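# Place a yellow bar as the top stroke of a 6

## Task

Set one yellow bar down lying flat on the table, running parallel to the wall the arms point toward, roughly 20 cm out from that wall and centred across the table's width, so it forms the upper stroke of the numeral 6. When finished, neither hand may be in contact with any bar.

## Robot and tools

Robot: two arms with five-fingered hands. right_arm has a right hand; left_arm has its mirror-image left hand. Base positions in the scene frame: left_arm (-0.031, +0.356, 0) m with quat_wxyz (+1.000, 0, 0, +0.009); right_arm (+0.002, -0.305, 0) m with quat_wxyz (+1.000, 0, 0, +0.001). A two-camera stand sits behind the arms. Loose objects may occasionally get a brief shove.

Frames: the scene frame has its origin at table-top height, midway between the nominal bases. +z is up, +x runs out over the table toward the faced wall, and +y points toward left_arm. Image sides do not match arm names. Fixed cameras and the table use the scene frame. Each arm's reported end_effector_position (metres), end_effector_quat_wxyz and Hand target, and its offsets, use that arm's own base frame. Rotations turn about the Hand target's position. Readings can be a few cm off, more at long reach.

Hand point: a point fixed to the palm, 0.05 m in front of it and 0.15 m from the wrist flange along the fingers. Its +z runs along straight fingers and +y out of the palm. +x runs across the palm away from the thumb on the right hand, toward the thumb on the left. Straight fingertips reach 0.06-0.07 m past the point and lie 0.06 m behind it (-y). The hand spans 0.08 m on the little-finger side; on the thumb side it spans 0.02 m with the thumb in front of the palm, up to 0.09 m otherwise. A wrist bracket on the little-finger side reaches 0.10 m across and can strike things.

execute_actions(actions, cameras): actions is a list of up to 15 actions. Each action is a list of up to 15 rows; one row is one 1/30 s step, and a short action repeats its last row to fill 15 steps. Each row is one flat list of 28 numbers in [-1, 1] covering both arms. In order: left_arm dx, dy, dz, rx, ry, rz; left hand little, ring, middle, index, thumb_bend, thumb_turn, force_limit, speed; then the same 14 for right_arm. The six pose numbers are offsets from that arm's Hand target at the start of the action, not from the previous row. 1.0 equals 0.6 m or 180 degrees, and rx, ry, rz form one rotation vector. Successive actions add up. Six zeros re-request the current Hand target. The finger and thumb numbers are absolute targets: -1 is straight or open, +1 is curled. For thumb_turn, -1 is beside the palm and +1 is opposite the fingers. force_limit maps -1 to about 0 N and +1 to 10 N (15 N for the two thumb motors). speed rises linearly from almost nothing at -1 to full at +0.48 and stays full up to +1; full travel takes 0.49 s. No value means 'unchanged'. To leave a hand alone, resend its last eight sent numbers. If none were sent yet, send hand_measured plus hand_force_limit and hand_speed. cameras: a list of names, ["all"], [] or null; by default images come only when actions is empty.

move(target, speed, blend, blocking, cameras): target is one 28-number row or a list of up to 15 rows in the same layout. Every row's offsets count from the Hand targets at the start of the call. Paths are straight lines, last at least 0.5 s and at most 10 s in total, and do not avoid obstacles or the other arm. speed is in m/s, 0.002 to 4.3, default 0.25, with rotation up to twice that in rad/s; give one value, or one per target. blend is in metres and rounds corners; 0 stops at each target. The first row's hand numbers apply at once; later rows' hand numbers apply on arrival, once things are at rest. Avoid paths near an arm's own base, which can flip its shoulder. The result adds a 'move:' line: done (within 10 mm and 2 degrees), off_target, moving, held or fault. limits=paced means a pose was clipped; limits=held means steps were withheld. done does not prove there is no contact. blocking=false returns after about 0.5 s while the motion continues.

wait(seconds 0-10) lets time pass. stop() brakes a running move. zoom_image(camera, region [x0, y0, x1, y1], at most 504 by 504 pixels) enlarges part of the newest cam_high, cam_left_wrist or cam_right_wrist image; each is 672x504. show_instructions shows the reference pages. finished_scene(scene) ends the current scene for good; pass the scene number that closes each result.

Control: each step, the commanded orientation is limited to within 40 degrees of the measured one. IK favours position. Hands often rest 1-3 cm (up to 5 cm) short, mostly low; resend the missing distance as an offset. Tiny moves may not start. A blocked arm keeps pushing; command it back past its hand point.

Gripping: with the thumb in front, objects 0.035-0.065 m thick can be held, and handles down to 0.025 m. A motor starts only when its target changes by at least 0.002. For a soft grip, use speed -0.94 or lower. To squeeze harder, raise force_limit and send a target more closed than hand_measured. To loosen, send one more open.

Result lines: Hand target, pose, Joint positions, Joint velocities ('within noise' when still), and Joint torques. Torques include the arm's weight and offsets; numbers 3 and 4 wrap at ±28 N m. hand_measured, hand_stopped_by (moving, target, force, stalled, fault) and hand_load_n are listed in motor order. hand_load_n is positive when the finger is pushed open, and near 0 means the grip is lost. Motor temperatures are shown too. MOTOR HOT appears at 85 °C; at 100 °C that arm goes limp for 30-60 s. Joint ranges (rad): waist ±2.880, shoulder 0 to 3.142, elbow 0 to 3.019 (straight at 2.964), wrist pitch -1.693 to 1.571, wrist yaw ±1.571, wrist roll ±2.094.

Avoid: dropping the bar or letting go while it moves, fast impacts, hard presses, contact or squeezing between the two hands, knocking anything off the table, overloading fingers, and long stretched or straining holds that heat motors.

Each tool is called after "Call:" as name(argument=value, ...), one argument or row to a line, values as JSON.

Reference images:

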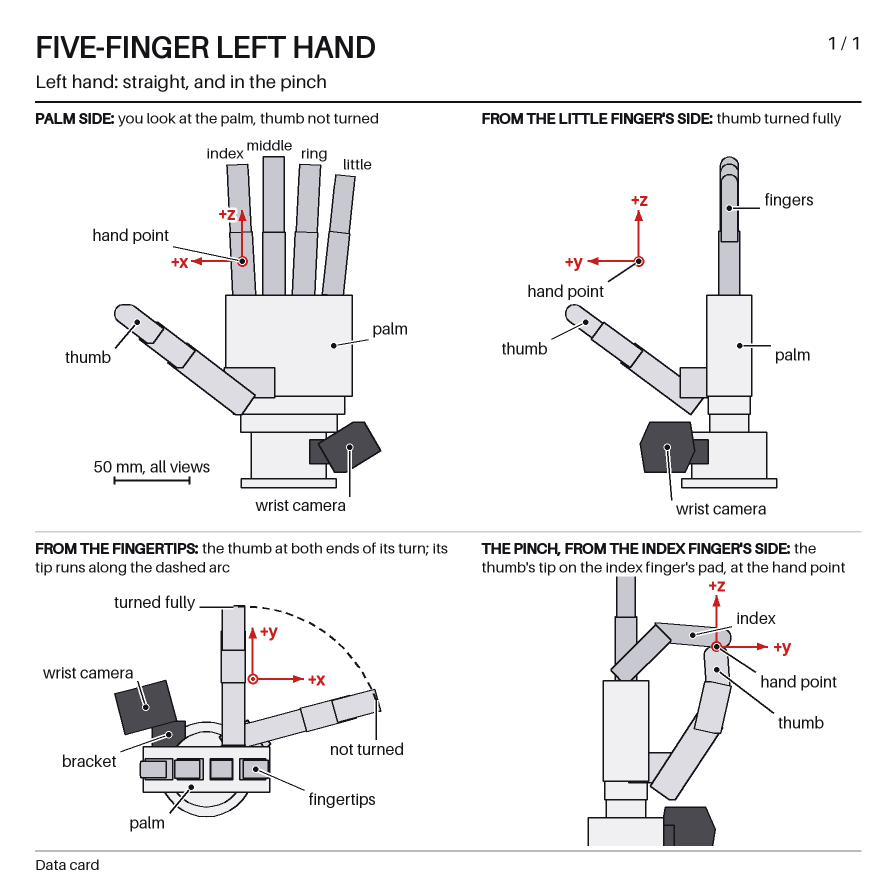

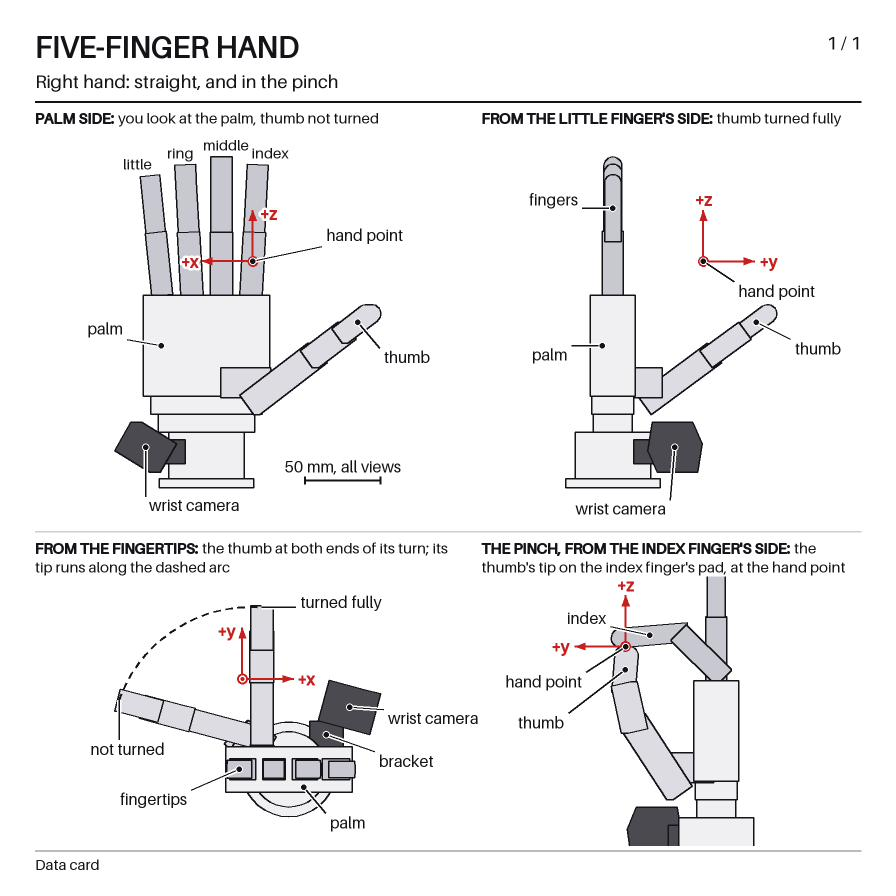

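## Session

Call:
execute_actions(
  actions=[],
)

Call:
zoom_image(
  camera="cam_high",
  region=[230, 80, 430, 230],
)

Call:
zoom_image(
  camera="cam_high",
  region=[230, 220, 430, 370],
)

Scene clock: 0.00 s.
left_arm: end_effector_position=(+0.2300, -0.1814, +0.3156) hand_measured=(-1.000, -1.000, -1.000, -1.000, -1.000, -1.000) hand_load_n=(+0.0, -0.5, +0.0, +0.0, +0.0, +0.0) hand_stopped_by=(target, target, target, target, target, target) hand_force_limit=0.00 hand_speed=-0.80 end_effector_quat_wxyz=(+0.245, +0.325, +0.891, +0.202) | right_arm: end_effector_position=(+0.1809, +0.1936, +0.1260) hand_measured=(-1.000, -1.000, -1.000, -1.000, -1.000, -1.000) hand_load_n=(+0.0, +0.0, +0.0, +0.0, +0.0, +0.0) hand_stopped_by=(target, target, target, target, target, target) hand_force_limit=0.00 hand_speed=-0.80 end_effector_quat_wxyz=(-0.126, +0.833, -0.311, -0.440)
Joint positions: left_arm=[-1.195 1.13 1.185 -1.599 -0.646 1.083] | right_arm=[0.358 1.664 1.01 -1.568 -0.75 -0.762]
Joint velocities: within noise
Joint torques (N m): no reading
Motor temperatures (°C): left_arm=[32 34 30 33 30 29] | right_arm=[33 31 31 34 31 31]
Heat: left arm: hottest shoulder 34 °C; right arm: hottest wrist pitch 34 °C.
Hand target: left_arm +0.2316, -0.1854, +0.3243; +0.253, +0.320, +0.892, +0.193 | right_arm +0.1852, +0.1951, +0.1270; -0.128, +0.834, -0.310, -0.437

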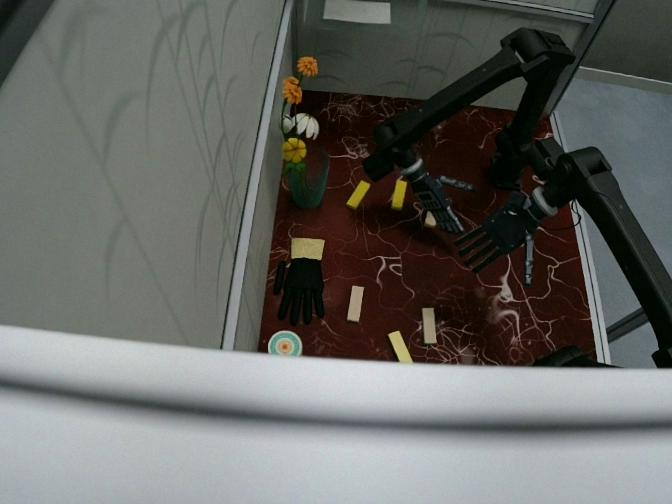

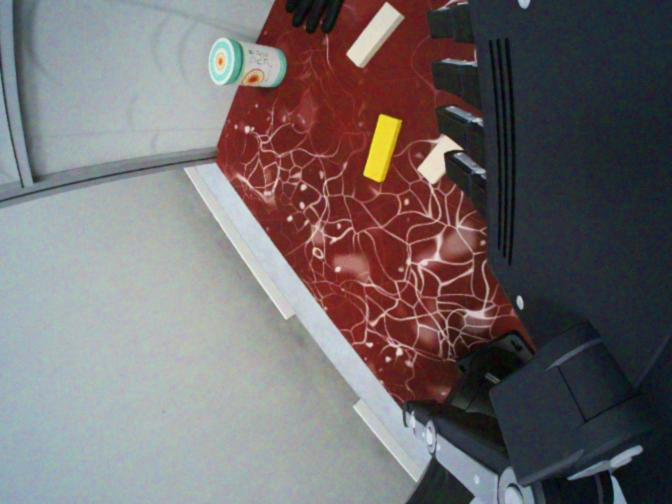

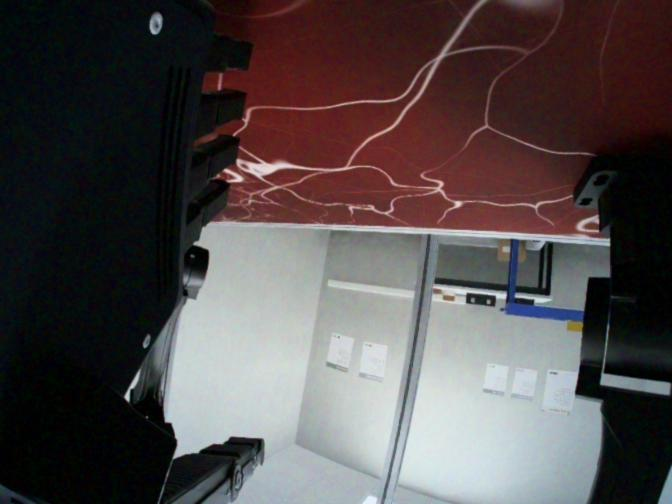

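Scaled by 2.520 from the camera's 672x504 image, which has a finer 960x720 frame.

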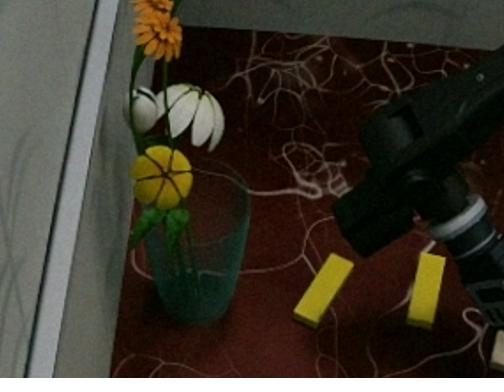

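Scaled by 2.520 from the camera's 672x504 image, which has a finer 960x720 frame.

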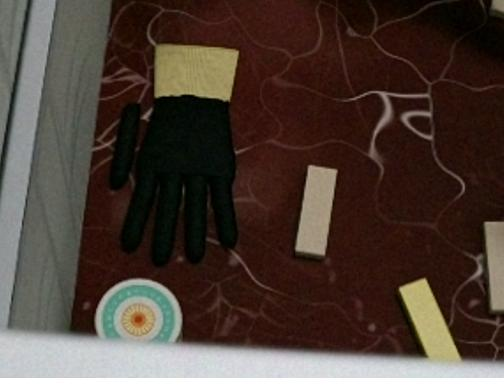

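Call:
move(
  target=[0,0,0,0,0,0,-1,-1,-1,-1,-1,-1,0,-0.8, 0.258,-0.070,0.038,-0.1752,-0.4294,-0.4426,0,0,0,0,-0.85,1,0,0],
  cameras=["all"],
  speed=0.4,
)

Call:
zoom_image(
  camera="cam_high",
  region=[320, 120, 520, 270],
)

Scene clock: 13.47 s.
left_arm: end_effector_position=(+0.2300, -0.1814, +0.3156) hand_measured=(-1.000, -1.000, -1.000, -1.000, -1.000, -1.000) hand_load_n=(+0.0, -0.5, +0.0, +0.0, +0.0, +0.0) hand_stopped_by=(target, target, target, target, target, target) hand_force_limit=0.00 hand_speed=-0.80 end_effector_quat_wxyz=(+0.245, +0.325, +0.891, +0.202) | right_arm: end_effector_position=(+0.3396, +0.1479, +0.1522) hand_measured=(+0.000, +0.000, +0.000, +0.000, -0.850, +1.000) hand_load_n=(+0.0, +0.0, +0.0, +0.0, +0.0, +0.0) hand_stopped_by=(target, target, target, target, target, target) hand_force_limit=0.00 hand_speed=0.00 end_effector_quat_wxyz=(+0.301, -0.544, +0.680, -0.388)
Joint positions: left_arm=[-1.195 1.13 1.185 -1.599 -0.646 1.083] | right_arm=[0.643 0.876 0.586 -0.468 0.719 0.543]
Joint torques (N m): left_arm=[-0.91 -5.25 8.54 0.51 -0.54 0.1] | right_arm=[0.26 -1.44 8.57 1.95 0.48 0.12]
Heat: left arm: hottest shoulder 34 °C; right arm: hottest wrist pitch 34 °C.
Hand target: left_arm +0.2316, -0.1854, +0.3243; +0.253, +0.320, +0.892, +0.193 | right_arm +0.3400, +0.1532, +0.1498; +0.306, -0.542, +0.681, -0.385
Off the commanded pose: left_arm 0.010 m, 2 deg | right_arm 0.006 m, 1 deg.
move: done

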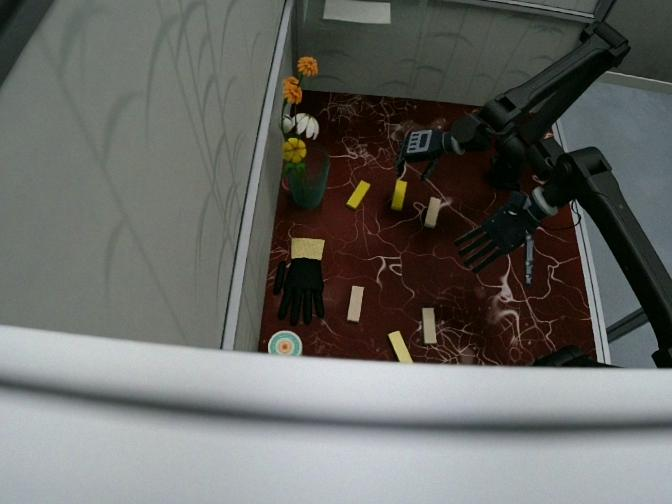

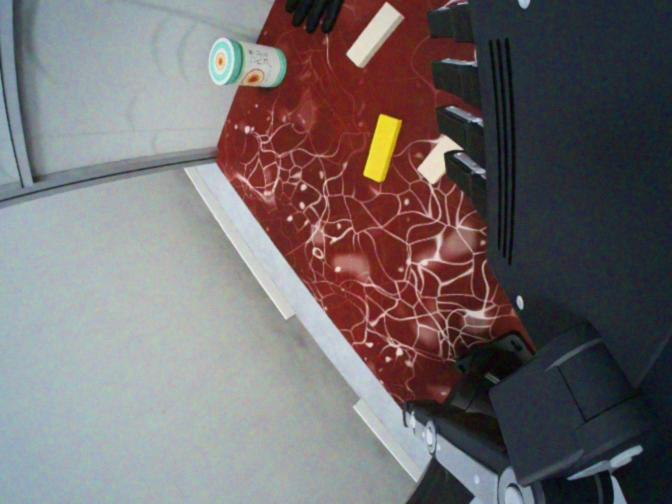

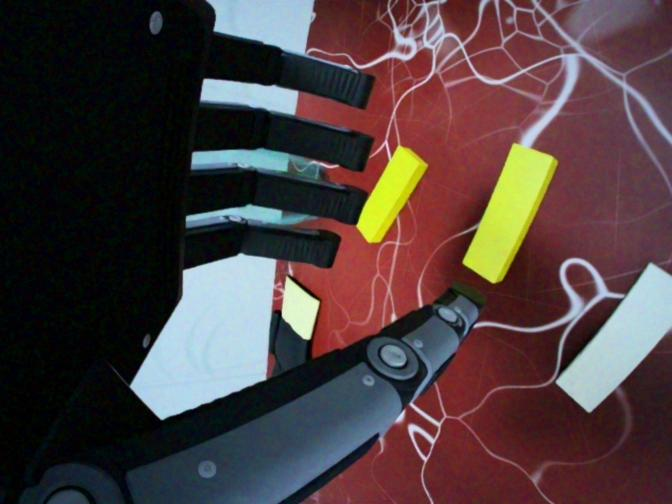

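Scaled by 2.520 from the camera's 672x504 image, which has a finer 960x720 frame.

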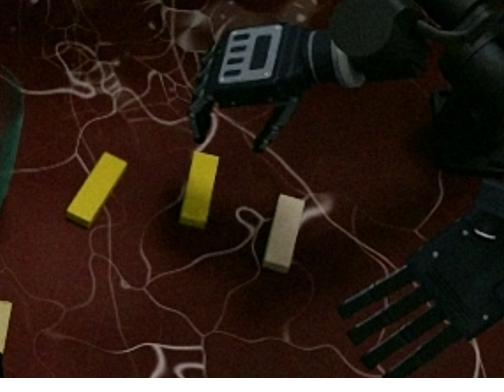

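Call:
move(
  target=[0,0,0,0,0,0,-1,-1,-1,-1,-1,-1,0,-0.8, 0,0.008,-0.1,0,0,0,0,0,0,0,-0.85,1,0,0],
  cameras=["cam_high","cam_right_wrist"],
  speed=0.2,
)

Call:
zoom_image(
  camera="cam_high",
  region=[340, 140, 460, 230],
)

Scene clock: 23.57 s.
left_arm: end_effector_position=(+0.2300, -0.1814, +0.3156) hand_measured=(-1.000, -1.000, -1.000, -1.000, -1.000, -1.000) hand_load_n=(+0.0, +0.0, +0.0, +0.0, +0.0, +0.0) hand_stopped_by=(target, target, target, target, target, target) hand_force_limit=0.00 hand_speed=-0.80 end_effector_quat_wxyz=(+0.245, +0.325, +0.891, +0.202) | right_arm: end_effector_position=(+0.3401, +0.1533, +0.0922) hand_measured=(+0.000, +0.000, +0.000, +0.000, -0.850, +1.000) hand_load_n=(+0.0, +0.0, +0.0, +0.0, +0.0, +0.0) hand_stopped_by=(target, target, target, target, target, target) hand_force_limit=0.00 hand_speed=0.00 end_effector_quat_wxyz=(+0.302, -0.544, +0.681, -0.388)
Joint positions: left_arm=[-1.195 1.13 1.185 -1.599 -0.646 1.083] | right_arm=[0.658 0.984 0.471 -0.254 0.73 0.559]
Joint torques (N m): left_arm=[-0.97 -5.42 8.58 0.5 -0.53 0.09] | right_arm=[0.26 -1.9 7.94 1.91 0.49 0.11]
Heat: left arm: hottest shoulder 34 °C; right arm: hottest wrist pitch 34 °C.
Hand target: left_arm +0.2316, -0.1854, +0.3243; +0.253, +0.320, +0.892, +0.193 | right_arm +0.3400, +0.1580, +0.0898; +0.306, -0.542, +0.681, -0.385
Off the commanded pose: left_arm 0.010 m, 2 deg | right_arm 0.005 m, 1 deg.
move: done
Images, in order (width x height): cam_high 672x504, cam_right_wrist 672x504.

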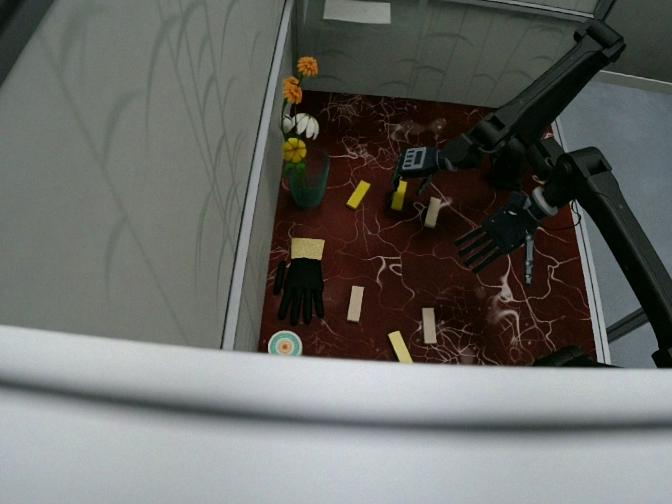

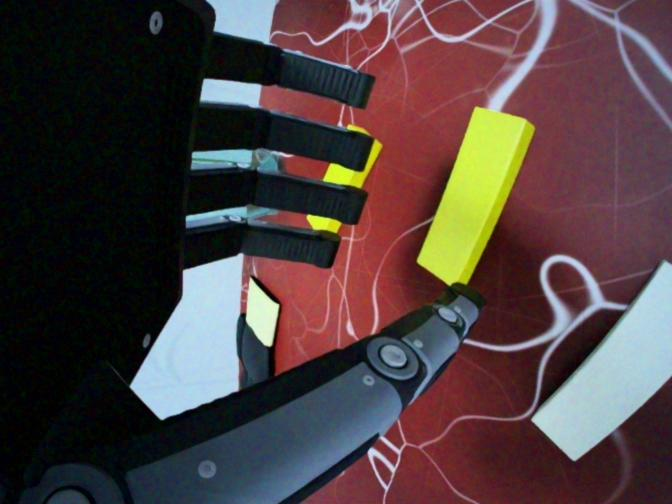

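Scaled by 4.200 from the camera's 672x504 image, which has a finer 960x720 frame.

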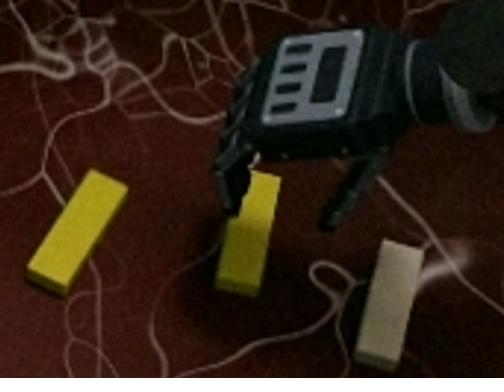

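Call:
move(
  target=[0,0,0,0,0,0,-1,-1,-1,-1,-1,-1,0,-0.8, 0,0.0,-0.052,0,0,0,0,0,0,0,-0.85,1,0,0],
  cameras=["cam_high","cam_right_wrist"],
  speed=0.15,
)

Call:
zoom_image(
  camera="cam_high",
  region=[340, 140, 460, 230],
)

Scene clock: 31.00 s.
left_arm: end_effector_position=(+0.2300, -0.1814, +0.3156) hand_measured=(-1.000, -1.000, -1.000, -1.000, -1.000, -1.000) hand_load_n=(+0.0, +0.0, +0.0, +0.0, +0.0, +0.0) hand_stopped_by=(target, target, target, target, target, target) hand_force_limit=0.00 hand_speed=-0.80 end_effector_quat_wxyz=(+0.245, +0.325, +0.891, +0.202) | right_arm: end_effector_position=(+0.3408, +0.1538, +0.0613) hand_measured=(+0.000, +0.000, +0.000, +0.000, -0.850, +1.000) hand_load_n=(+0.0, +0.0, +0.0, +0.0, +0.0, +0.0) hand_stopped_by=(target, target, target, target, target, target) hand_force_limit=0.00 hand_speed=0.00 end_effector_quat_wxyz=(+0.302, -0.543, +0.681, -0.388)
Joint positions: left_arm=[-1.195 1.13 1.185 -1.599 -0.646 1.083] | right_arm=[0.658 1.063 0.418 -0.122 0.73 0.56]
Joint torques (N m): left_arm=[-1.03 -5.13 8.55 0.49 -0.55 0.11] | right_arm=[0.21 -2.32 7.35 2 0.48 0.1]
Heat: left arm: hottest shoulder 34 °C; right arm: hottest wrist pitch 34 °C.
Hand target: left_arm +0.2316, -0.1854, +0.3243; +0.253, +0.320, +0.892, +0.193 | right_arm +0.3401, +0.1579, +0.0586; +0.306, -0.542, +0.681, -0.385
Off the commanded pose: left_arm 0.010 m, 2 deg | right_arm 0.005 m, 1 deg.
move: done
Images, in order (width x height): cam_high 672x504, cam_right_wrist 672x504.

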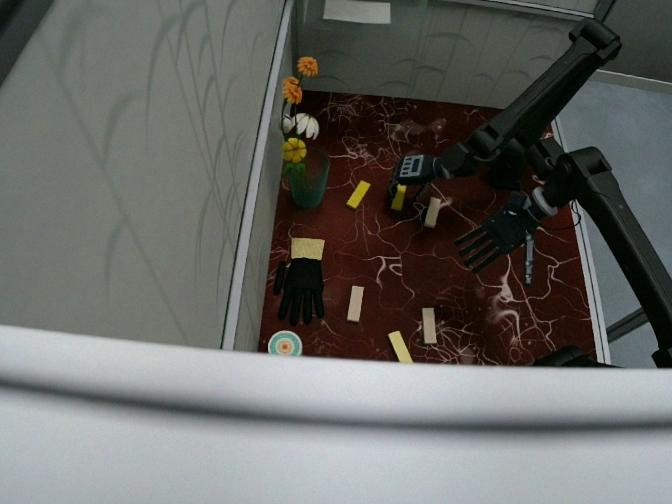

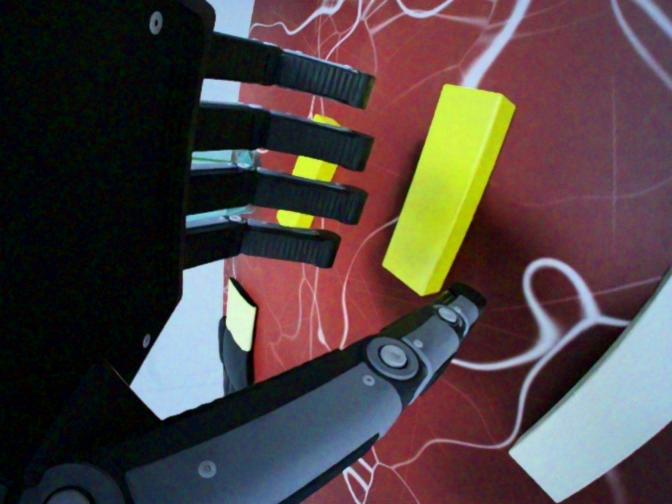

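Scaled by 4.200 from the camera's 672x504 image, which has a finer 960x720 frame.

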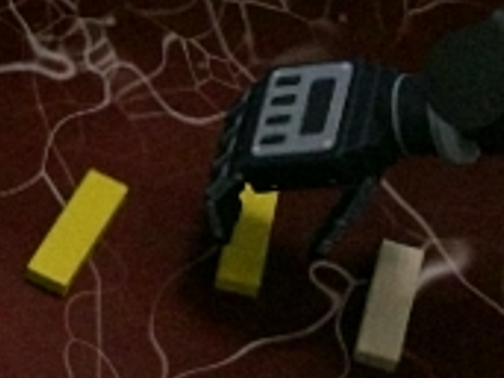

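Call:
move(
  target=[0,0,0,0,0,0,-1,-1,-1,-1,-1,-1,0,-0.8, 0.007,0.0,-0.054,0,0,0,0,0,0,0,-0.85,1,0,0],
  cameras=["cam_right_wrist","cam_high"],
  speed=0.08,
)

Call:
zoom_image(
  camera="cam_high",
  region=[340, 140, 460, 230],
)

Scene clock: 36.73 s.
left_arm: end_effector_position=(+0.2300, -0.1814, +0.3156) hand_measured=(-1.000, -1.000, -1.000, -1.000, -1.000, -1.000) hand_load_n=(+0.0, +0.0, +0.0, +0.0, +0.0, +0.0) hand_stopped_by=(target, target, target, target, target, target) hand_force_limit=0.00 hand_speed=-0.80 end_effector_quat_wxyz=(+0.245, +0.325, +0.891, +0.202) | right_arm: end_effector_position=(+0.3458, +0.1578, +0.0313) hand_measured=(+0.000, +0.000, +0.000, +0.000, -0.850, +1.000) hand_load_n=(+0.0, +0.0, +0.0, +0.0, +0.0, +0.0) hand_stopped_by=(target, target, target, target, target, target) hand_force_limit=0.00 hand_speed=0.00 end_effector_quat_wxyz=(+0.307, -0.541, +0.681, -0.387)
Joint positions: left_arm=[-1.195 1.13 1.185 -1.599 -0.646 1.083] | right_arm=[0.658 1.177 0.38 0.042 0.729 0.56]
Joint torques (N m): left_arm=[-1.03 -5.13 8.58 0.53 -0.55 0.1] | right_arm=[-0.5 -2.9 6.38 1.91 0.21 0.02]
Heat: left arm: hottest shoulder 34 °C; right arm: hottest wrist pitch 34 °C.
Hand target: left_arm +0.2316, -0.1854, +0.3243; +0.253, +0.320, +0.892, +0.193 | right_arm +0.3442, +0.1579, +0.0261; +0.306, -0.542, +0.681, -0.385
Off the commanded pose: left_arm 0.010 m, 2 deg | right_arm 0.005 m, 0 deg.
move: done
Images, in order (width x height): cam_high 672x504, cam_right_wrist 672x504.

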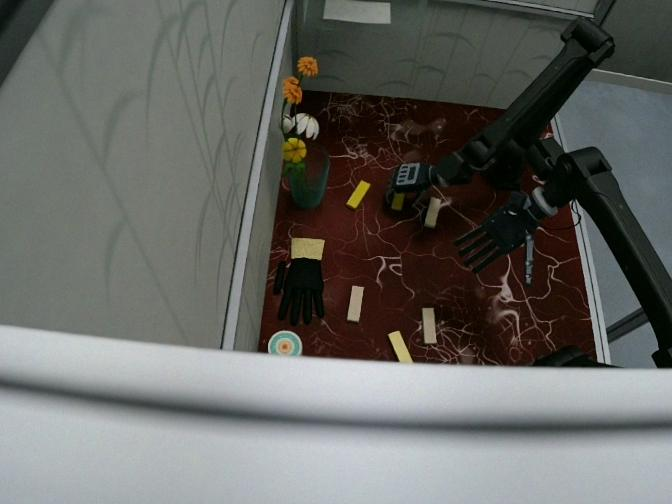

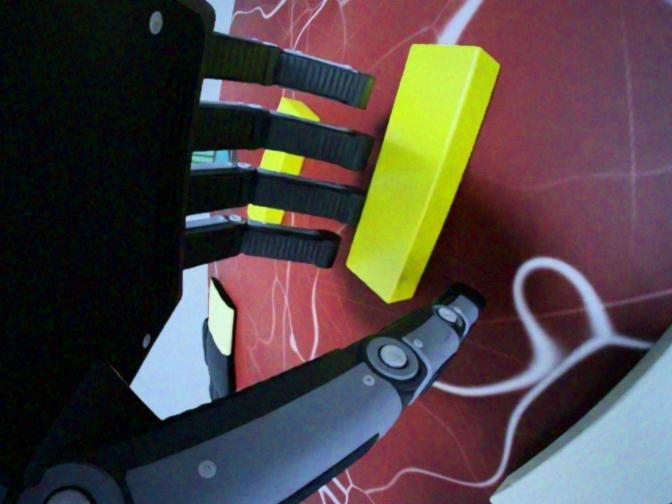

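Scaled by 4.200 from the camera's 672x504 image, which has a finer 960x720 frame.

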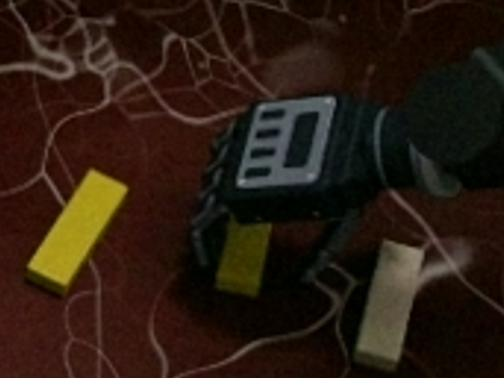

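Call:
move(
  target=[0,0,0,0,0,0,-1,-1,-1,-1,-1,-1,0,-0.8, -0.0075,-0.037,-0.006,0,0,0,0,0,0,0,-0.7,1,-0.4,-0.7],
  cameras=["cam_right_wrist","cam_high"],
  speed=0.08,
)

Call:
zoom_image(
  camera="cam_high",
  region=[340, 140, 460, 230],
)

Scene clock: 40.27 s.
left_arm: end_effector_position=(+0.2300, -0.1814, +0.3156) hand_measured=(-1.000, -1.000, -1.000, -1.000, -1.000, -1.000) hand_load_n=(+0.0, +0.0, +0.0, +0.0, +0.0, +0.0) hand_stopped_by=(target, target, target, target, target, target) hand_force_limit=0.00 hand_speed=-0.80 end_effector_quat_wxyz=(+0.245, +0.325, +0.891, +0.202) | right_arm: end_effector_position=(+0.3378, +0.1391, +0.0204) hand_measured=(+0.000, +0.000, +0.000, +0.000, -0.700, +1.000) hand_load_n=(+0.0, +0.0, +0.0, +0.0, +0.0, +0.0) hand_stopped_by=(target, target, target, target, target, target) hand_force_limit=-0.40 hand_speed=-0.70 end_effector_quat_wxyz=(+0.303, -0.544, +0.683, -0.382)
Joint positions: left_arm=[-1.195 1.13 1.185 -1.599 -0.646 1.083] | right_arm=[0.609 1.153 0.328 0.083 0.684 0.524]
Joint torques (N m): left_arm=[-0.91 -5.19 8.55 0.5 -0.54 0.11] | right_arm=[-1.38 -3.9 6.37 2 0.21 -0.14]
Heat: left arm: hottest shoulder 34 °C; right arm: hottest wrist pitch 34 °C.
Hand target: left_arm +0.2316, -0.1854, +0.3243; +0.253, +0.320, +0.892, +0.193 | right_arm +0.3397, +0.1357, +0.0226; +0.306, -0.542, +0.681, -0.385
Off the commanded pose: left_arm 0.010 m, 2 deg | right_arm 0.004 m, 1 deg.
move: done
Images, in order (width x height): cam_high 672x504, cam_right_wrist 672x504.

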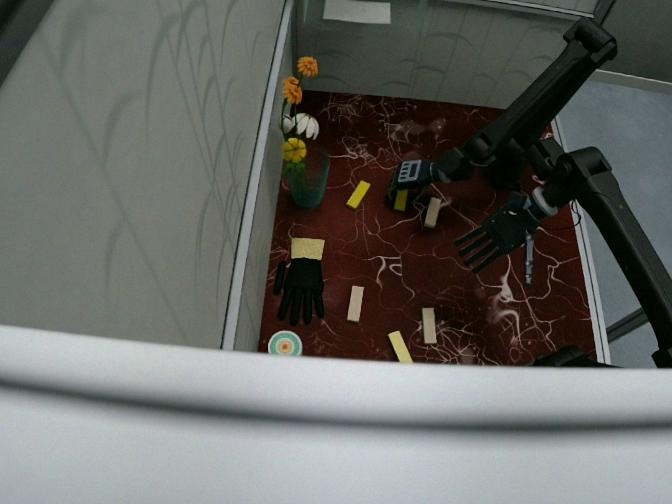

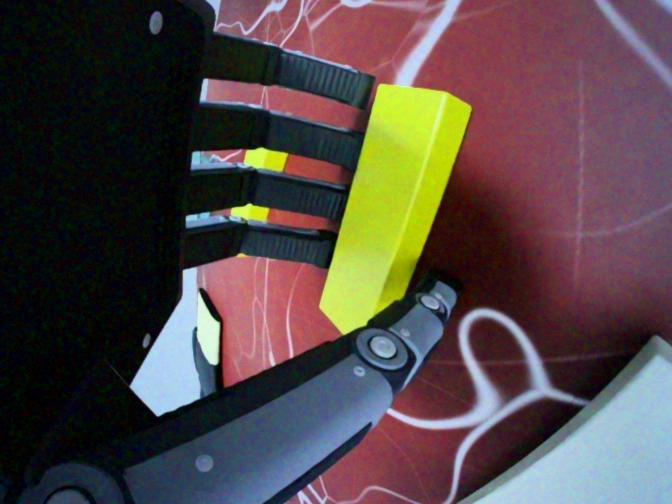

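Scaled by 4.200 from the camera's 672x504 image, which has a finer 960x720 frame.

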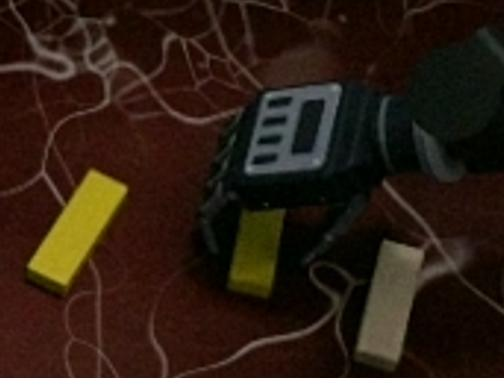

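Call:
move(
  target=[0,0,0,0,0,0,-1,-1,-1,-1,-1,-1,0,-0.8, 0,-0.008,0.005,0,0,0,0,0,0,0,0.1,1,-0.4,-0.9],
  cameras=["cam_right_wrist"],
  speed=0.08,
)

Scene clock: 44.63 s.
left_arm: end_effector_position=(+0.2300, -0.1814, +0.3156) hand_measured=(-1.000, -1.000, -1.000, -1.000, -1.000, -1.000) hand_load_n=(+0.0, +0.0, +0.0, -0.5, +0.0, +0.0) hand_stopped_by=(target, target, target, target, target, target) hand_force_limit=0.00 hand_speed=-0.80 end_effector_quat_wxyz=(+0.245, +0.325, +0.891, +0.202) | right_arm: end_effector_position=(+0.3391, +0.1355, +0.0248) hand_measured=(+0.000, +0.000, +0.000, +0.000, -0.454, +1.000) hand_load_n=(+0.0, +0.0, +5.0, +0.0, +4.5, +2.0) hand_stopped_by=(target, target, target, target, force, target) hand_force_limit=-0.40 hand_speed=-0.90 end_effector_quat_wxyz=(+0.307, -0.542, +0.682, -0.382)
Joint positions: left_arm=[-1.195 1.13 1.185 -1.599 -0.646 1.083] | right_arm=[0.593 1.132 0.324 0.083 0.671 0.509]
Joint torques (N m): left_arm=[-1.03 -4.95 8.55 0.54 -0.54 0.11] | right_arm=[-1.44 -3.72 6.52 1.68 0.21 -0.13]
Heat: left arm: hottest shoulder 34 °C; right arm: hottest wrist pitch 34 °C.
Hand target: left_arm +0.2316, -0.1854, +0.3243; +0.253, +0.320, +0.892, +0.193 | right_arm +0.3398, +0.1310, +0.0257; +0.307, -0.542, +0.681, -0.385
Off the commanded pose: left_arm 0.010 m, 2 deg | right_arm 0.005 m, 0 deg.
move: done
Images, in order (width x height): cam_right_wrist 672x504.

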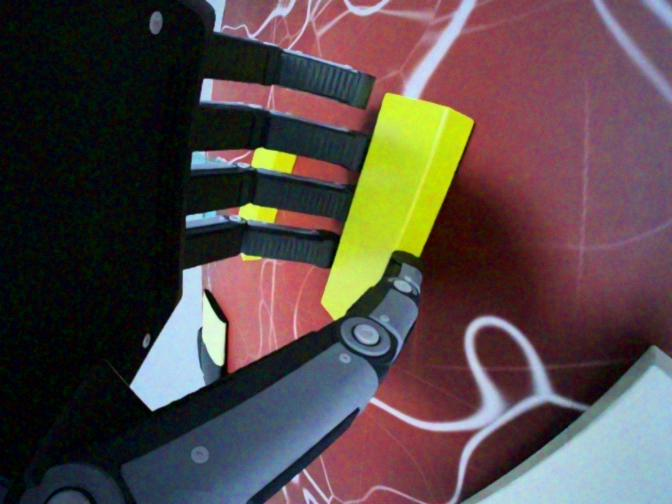

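Call:
move(
  target=[
    [0,0,0,0,0,0,-1,-1,-1,-1,-1,-1,0,-0.8, 0,0,0.107,0,0,0,0,0,0,0,0.1,1,-0.4,-0.9],
    [0,0,0,0,0,0,-1,-1,-1,-1,-1,-1,0,-0.8, 0.268,0.327,0.107,0,0,0.068,0,0,0,0,0.1,1,-0.4,-0.9],
  ],
  cameras=["cam_high","cam_right_wrist"],
  speed=0.14,
  blend=[0.02,0],
)

Call:
zoom_image(
  camera="cam_high",
  region=[240, 160, 440, 310],
)

Scene clock: 53.63 s.
left_arm: end_effector_position=(+0.2300, -0.1814, +0.3156) hand_measured=(-1.000, -1.000, -1.000, -1.000, -1.000, -1.000) hand_load_n=(+0.0, +0.0, +0.0, +0.0, +0.0, +0.0) hand_stopped_by=(target, target, target, target, target, target) hand_force_limit=0.00 hand_speed=-0.80 end_effector_quat_wxyz=(+0.245, +0.325, +0.891, +0.202) | right_arm: end_effector_position=(+0.4874, +0.3095, +0.0760) hand_measured=(+0.000, +0.000, +0.000, +0.000, -0.454, +1.000) hand_load_n=(+0.0, +0.0, +5.0, +0.0, +4.5, +2.5) hand_stopped_by=(target, target, target, target, force, target) hand_force_limit=-0.40 hand_speed=-0.90 end_effector_quat_wxyz=(-0.329, +0.613, -0.628, +0.349)
Joint positions: left_arm=[-1.195 1.13 1.185 -1.599 -0.646 1.083] | right_arm=[0.677 1.58 0.94 -0.066 0.587 0.425]
Joint torques (N m): left_arm=[-0.97 -5.3 8.54 0.53 -0.53 0.11] | right_arm=[0.21 -9.7 11.43 1.98 0.16 -0.14]
Heat: left arm: hottest shoulder 34 °C; right arm: hottest elbow 34 °C.
Hand target: left_arm +0.2316, -0.1854, +0.3243; +0.253, +0.320, +0.892, +0.193 | right_arm +0.5005, +0.3271, +0.0896; -0.346, +0.611, -0.620, +0.350
Off the commanded pose: left_arm 0.010 m, 2 deg | right_arm 0.026 m, 2 deg.
move: off_target (right_arm)
Images, in order (width x height): cam_high 672x504, cam_right_wrist 672x504.

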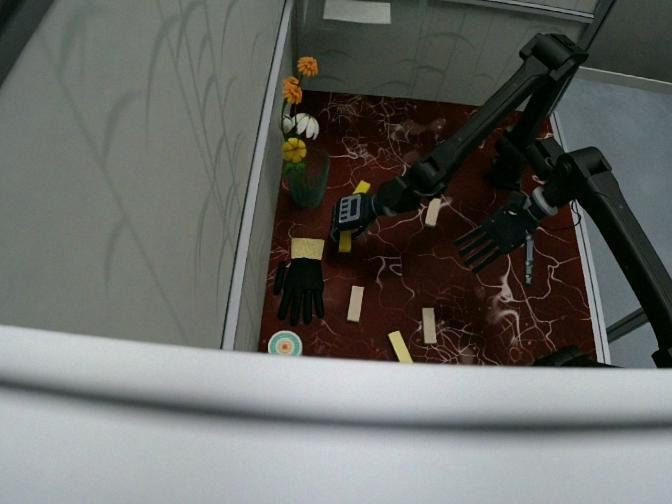

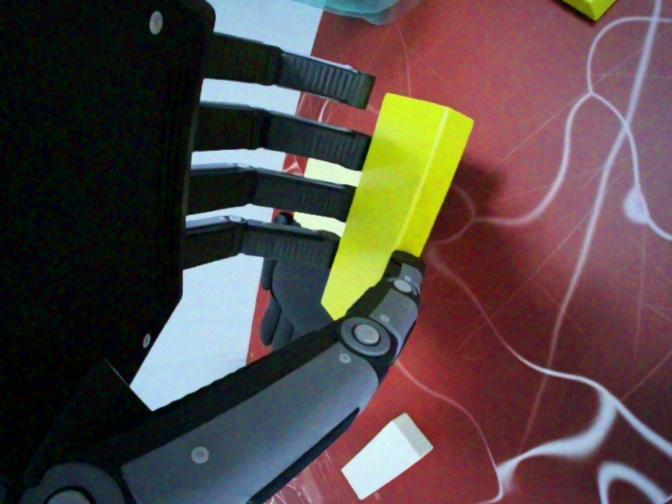

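Scaled by 2.520 from the camera's 672x504 image, which has a finer 960x720 frame.

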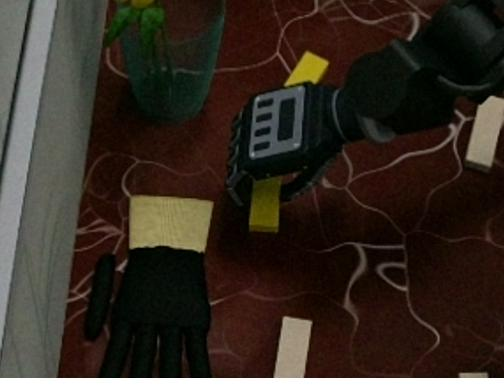

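Call:
move(
  target=[0,0,0,0,0,0,-1,-1,-1,-1,-1,-1,0,-0.8, -0.008,-0.005,-0.08,0,0,0,0,0,0,0,0.1,1,-0.4,-0.9],
  cameras=["cam_high","cam_right_wrist"],
  speed=0.08,
)

Call:
zoom_image(
  camera="cam_high",
  region=[240, 160, 440, 310],
)

Scene clock: 56.60 s.
left_arm: end_effector_position=(+0.2300, -0.1814, +0.3156) hand_measured=(-1.000, -1.000, -1.000, -1.000, -1.000, -1.000) hand_load_n=(+0.0, +0.0, +0.0, +0.0, +0.0, +0.0) hand_stopped_by=(target, target, target, target, target, target) hand_force_limit=0.00 hand_speed=-0.80 end_effector_quat_wxyz=(+0.245, +0.325, +0.891, +0.202) | right_arm: end_effector_position=(+0.4985, +0.3184, +0.0472) hand_measured=(+0.000, +0.000, +0.000, +0.000, -0.454, +1.000) hand_load_n=(+0.0, +0.0, +5.0, +0.0, +4.5, +2.5) hand_stopped_by=(target, target, target, target, force, target) hand_force_limit=-0.40 hand_speed=-0.90 end_effector_quat_wxyz=(-0.345, +0.604, -0.627, +0.350)
Joint positions: left_arm=[-1.195 1.13 1.185 -1.599 -0.646 1.083] | right_arm=[0.677 1.661 0.924 0.068 0.587 0.424]
Joint torques (N m): left_arm=[-0.97 -5.07 8.54 0.49 -0.55 0.11] | right_arm=[0.26 -10.52 7.19 2.18 0.18 -0.13]
Heat: left arm: hottest shoulder 34 °C; right arm: hottest elbow 34 °C.
Hand target: left_arm +0.2316, -0.1854, +0.3243; +0.253, +0.320, +0.892, +0.193 | right_arm +0.4957, +0.3241, +0.0417; -0.346, +0.611, -0.620, +0.350
Off the commanded pose: left_arm 0.010 m, 2 deg | right_arm 0.008 m, 1 deg.
move: done
Images, in order (width x height): cam_high 672x504, cam_right_wrist 672x504.

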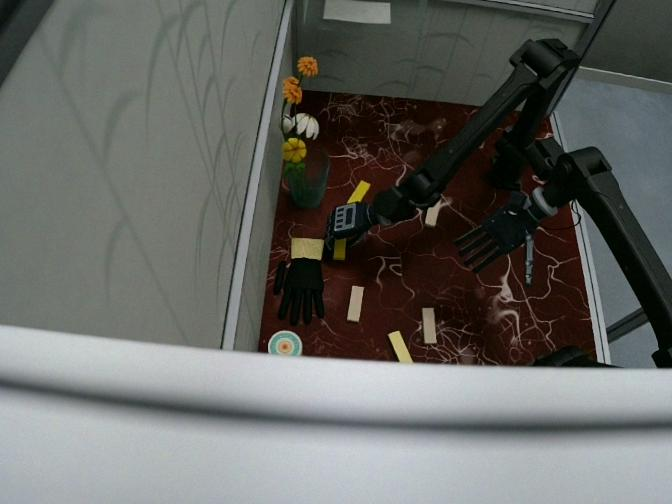

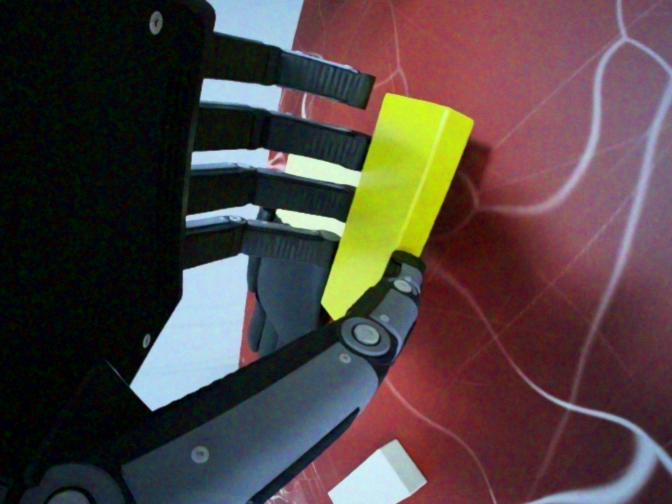

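Scaled by 2.520 from the camera's 672x504 image, which has a finer 960x720 frame.

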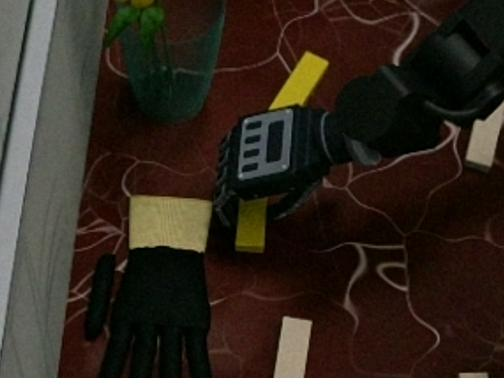

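Call:
move(
  target=[
    [0,0,0,0,0,0,-1,-1,-1,-1,-1,-1,0,-0.8, -0.058,-0.04,0.0,0,0,0,0,0,0,0,0.1,1,-0.4,-0.9],
    [0,0,0,0,0,0,-1,-1,-1,-1,-1,-1,0,-0.8, 0.0,-0.022,-0.035,0,0,0,0,0,0,0,0.1,1,-0.4,-0.9],
  ],
  cameras=["cam_high","cam_right_wrist"],
  speed=0.08,
)

Call:
zoom_image(
  camera="cam_high",
  region=[240, 160, 440, 310],
)

Scene clock: 60.10 s.
left_arm: end_effector_position=(+0.2300, -0.1814, +0.3156) hand_measured=(-1.000, -1.000, -1.000, -1.000, -1.000, -1.000) hand_load_n=(+0.0, +0.0, +0.0, +0.0, +0.0, +0.0) hand_stopped_by=(target, target, target, target, target, target) hand_force_limit=0.00 hand_speed=-0.80 end_effector_quat_wxyz=(+0.245, +0.325, +0.891, +0.202) | right_arm: end_effector_position=(+0.4817, +0.3080, +0.0231) hand_measured=(+0.000, +0.000, +0.000, +0.000, -0.456, +1.000) hand_load_n=(+0.0, +0.0, +6.0, +0.0, +3.5, +1.0) hand_stopped_by=(target, target, target, target, force, target) hand_force_limit=-0.40 hand_speed=-0.90 end_effector_quat_wxyz=(-0.345, +0.612, -0.621, +0.347)
Joint positions: left_arm=[-1.195 1.13 1.185 -1.599 -0.646 1.083] | right_arm=[0.677 1.668 0.847 0.152 0.573 0.409]
Joint torques (N m): left_arm=[-0.91 -5.19 8.51 0.49 -0.53 0.11] | right_arm=[-1.49 -8.35 9.39 1.81 0.03 -0.14]
Heat: left arm: hottest shoulder 34 °C; right arm: hottest elbow 34 °C.
Hand target: left_arm +0.2316, -0.1854, +0.3243; +0.253, +0.320, +0.892, +0.193 | right_arm +0.4958, +0.3109, +0.0207; -0.346, +0.611, -0.620, +0.350
Off the commanded pose: left_arm 0.010 m, 2 deg | right_arm 0.015 m, 0 deg.
move: off_target (right_arm)
Images, in order (width x height): cam_high 672x504, cam_right_wrist 672x504.

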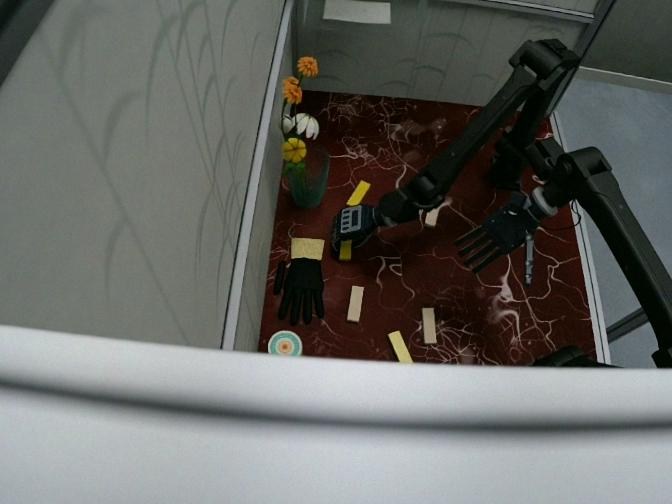

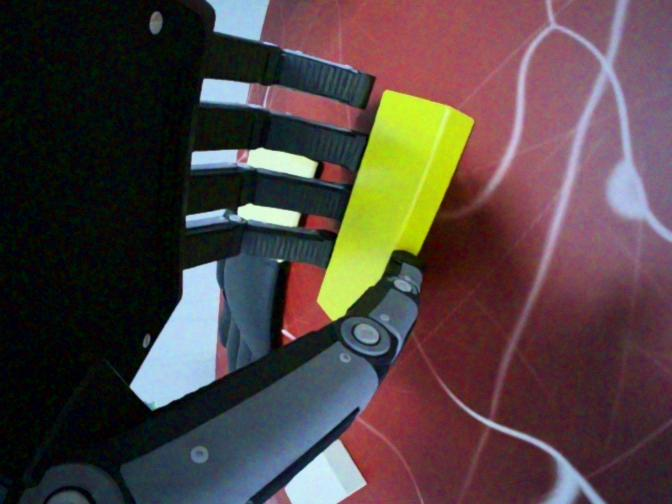

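Scaled by 2.520 from the camera's 672x504 image, which has a finer 960x720 frame.

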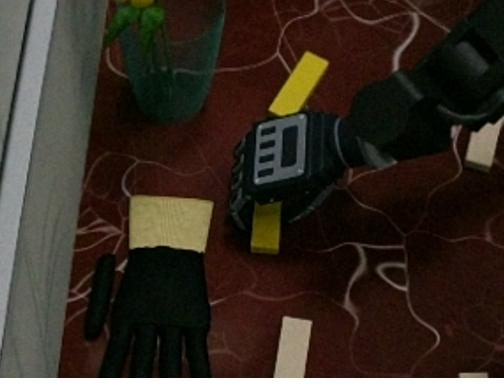

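Call:
move(
  target=[0,0,0,0,0,0,-1,-1,-1,-1,-1,-1,0,-0.8, -0.015,-0.003,0.006,0,0,0,-0.1,-0.1,-0.1,-0.1,-0.85,1,-0.4,-0.75],
  cameras=["cam_right_wrist"],
  speed=0.05,
)

Scene clock: 63.07 s.
left_arm: end_effector_position=(+0.2300, -0.1814, +0.3156) hand_measured=(-1.000, -1.000, -1.000, -1.000, -1.000, -1.000) hand_load_n=(+0.0, -0.5, +0.0, +0.0, +0.0, +0.0) hand_stopped_by=(target, target, target, target, target, target) hand_force_limit=0.00 hand_speed=-0.80 end_effector_quat_wxyz=(+0.245, +0.325, +0.891, +0.202) | right_arm: end_effector_position=(+0.4823, +0.3077, +0.0222) hand_measured=(-0.100, -0.100, -0.100, -0.100, -0.848, +1.000) hand_load_n=(+0.0, +0.0, +0.0, +0.0, -1.5, -0.5) hand_stopped_by=(target, target, target, target, target, target) hand_force_limit=-0.40 hand_speed=-0.75 end_effector_quat_wxyz=(-0.344, +0.612, -0.621, +0.349)
Joint positions: left_arm=[-1.195 1.13 1.185 -1.599 -0.646 1.083] | right_arm=[0.677 1.671 0.848 0.154 0.576 0.408]
Joint torques (N m): left_arm=[-0.85 -5.01 8.5 0.51 -0.54 0.1] | right_arm=[-0.79 -10.75 7.83 1.57 0.22 -0.08]
Heat: left arm: hottest shoulder 34 °C; right arm: hottest elbow 34 °C.
Hand target: left_arm +0.2316, -0.1854, +0.3243; +0.253, +0.320, +0.892, +0.193 | right_arm +0.4869, +0.3091, +0.0244; -0.346, +0.611, -0.620, +0.350
Off the commanded pose: left_arm 0.010 m, 2 deg | right_arm 0.005 m, 0 deg.
move: done
Images, in order (width x height): cam_right_wrist 672x504.

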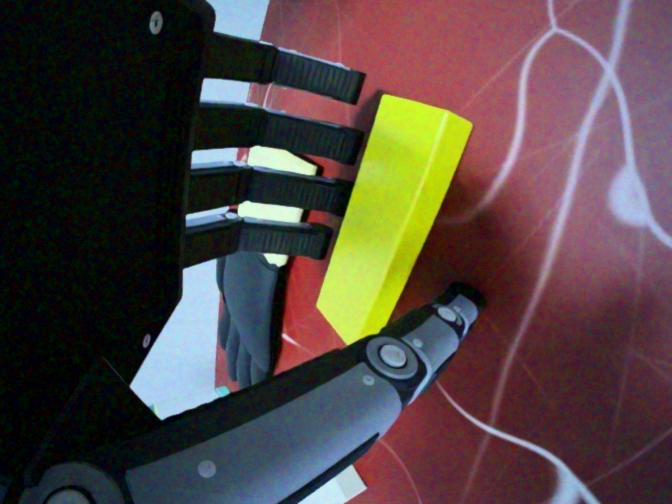

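Call:
move(
  target=[
    [0,0,0,0,0,0,-1,-1,-1,-1,-1,-1,0,-0.8, -0.006,0.0,0.1,0,0,0,-0.1,-0.1,-0.1,-0.1,-0.85,1,-0.4,-0.75],
    [0,0,0,0,0,0,-1,-1,-1,-1,-1,-1,0,-0.8, -0.15,-0.1,0.2,0,0,0,-0.1,-0.1,-0.1,-0.1,-0.85,1,-0.4,-0.75],
  ],
  cameras=["cam_high","cam_right_wrist"],
  speed=0.15,
  blend=[0.02,0],
)

Call:
zoom_image(
  camera="cam_high",
  region=[240, 160, 440, 310],
)

Scene clock: 68.33 s.
left_arm: end_effector_position=(+0.2300, -0.1814, +0.3156) hand_measured=(-1.000, -1.000, -1.000, -1.000, -1.000, -1.000) hand_load_n=(+0.0, +0.0, +0.0, +0.0, +0.0, +0.0) hand_stopped_by=(target, target, target, target, target, target) hand_force_limit=0.00 hand_speed=-0.80 end_effector_quat_wxyz=(+0.245, +0.325, +0.891, +0.202) | right_arm: end_effector_position=(+0.4020, +0.2463, +0.1468) hand_measured=(-0.100, -0.100, -0.100, -0.100, -0.850, +1.000) hand_load_n=(+0.0, +0.0, +0.0, +0.0, +0.0, +0.0) hand_stopped_by=(target, target, target, target, target, target) hand_force_limit=-0.40 hand_speed=-0.75 end_effector_quat_wxyz=(-0.346, +0.610, -0.619, +0.354)
Joint positions: left_arm=[-1.195 1.13 1.185 -1.599 -0.646 1.083] | right_arm=[0.69 1.178 0.736 -0.221 0.594 0.408]
Joint torques (N m): left_arm=[-0.97 -5.3 8.53 0.51 -0.55 0.11] | right_arm=[0.32 -6.07 8.23 1.2 0.37 0.11]
Heat: left arm: hottest shoulder 34 °C; right arm: hottest elbow 35 °C.
Hand target: left_arm +0.2316, -0.1854, +0.3243; +0.253, +0.320, +0.892, +0.193 | right_arm +0.3969, +0.2492, +0.1444; -0.346, +0.611, -0.620, +0.350
Off the commanded pose: left_arm 0.010 m, 2 deg | right_arm 0.006 m, 0 deg.
move: done
Images, in order (width x height): cam_high 672x504, cam_right_wrist 672x504.

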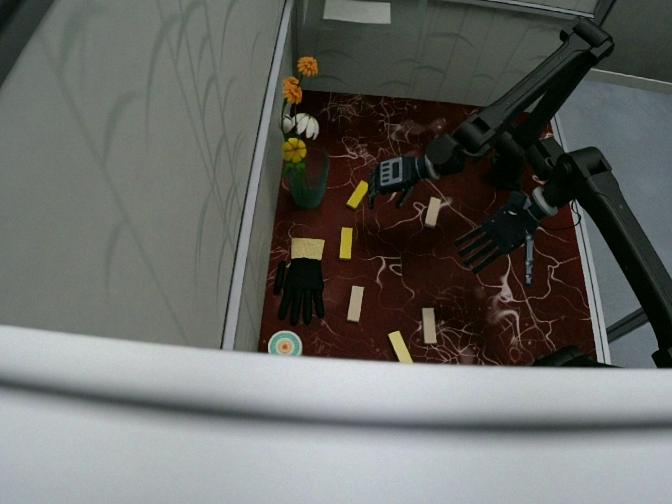

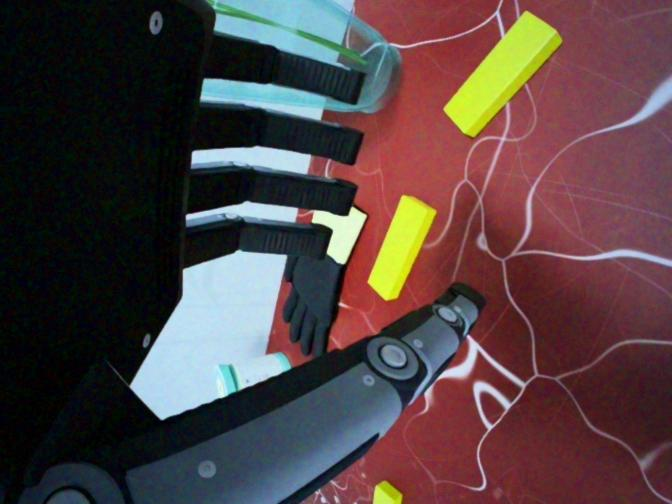

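Scaled by 2.520 from the camera's 672x504 image, which has a finer 960x720 frame.

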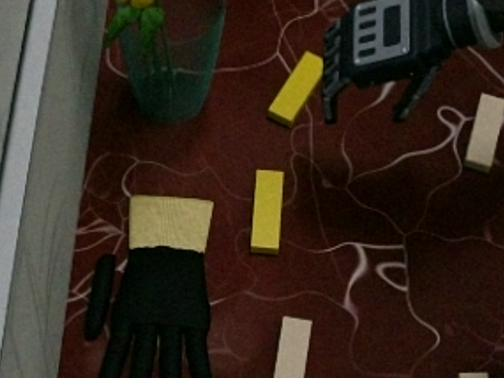

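Call:
finished_scene(
  scene=2,
)

The scene is finished: the task was done.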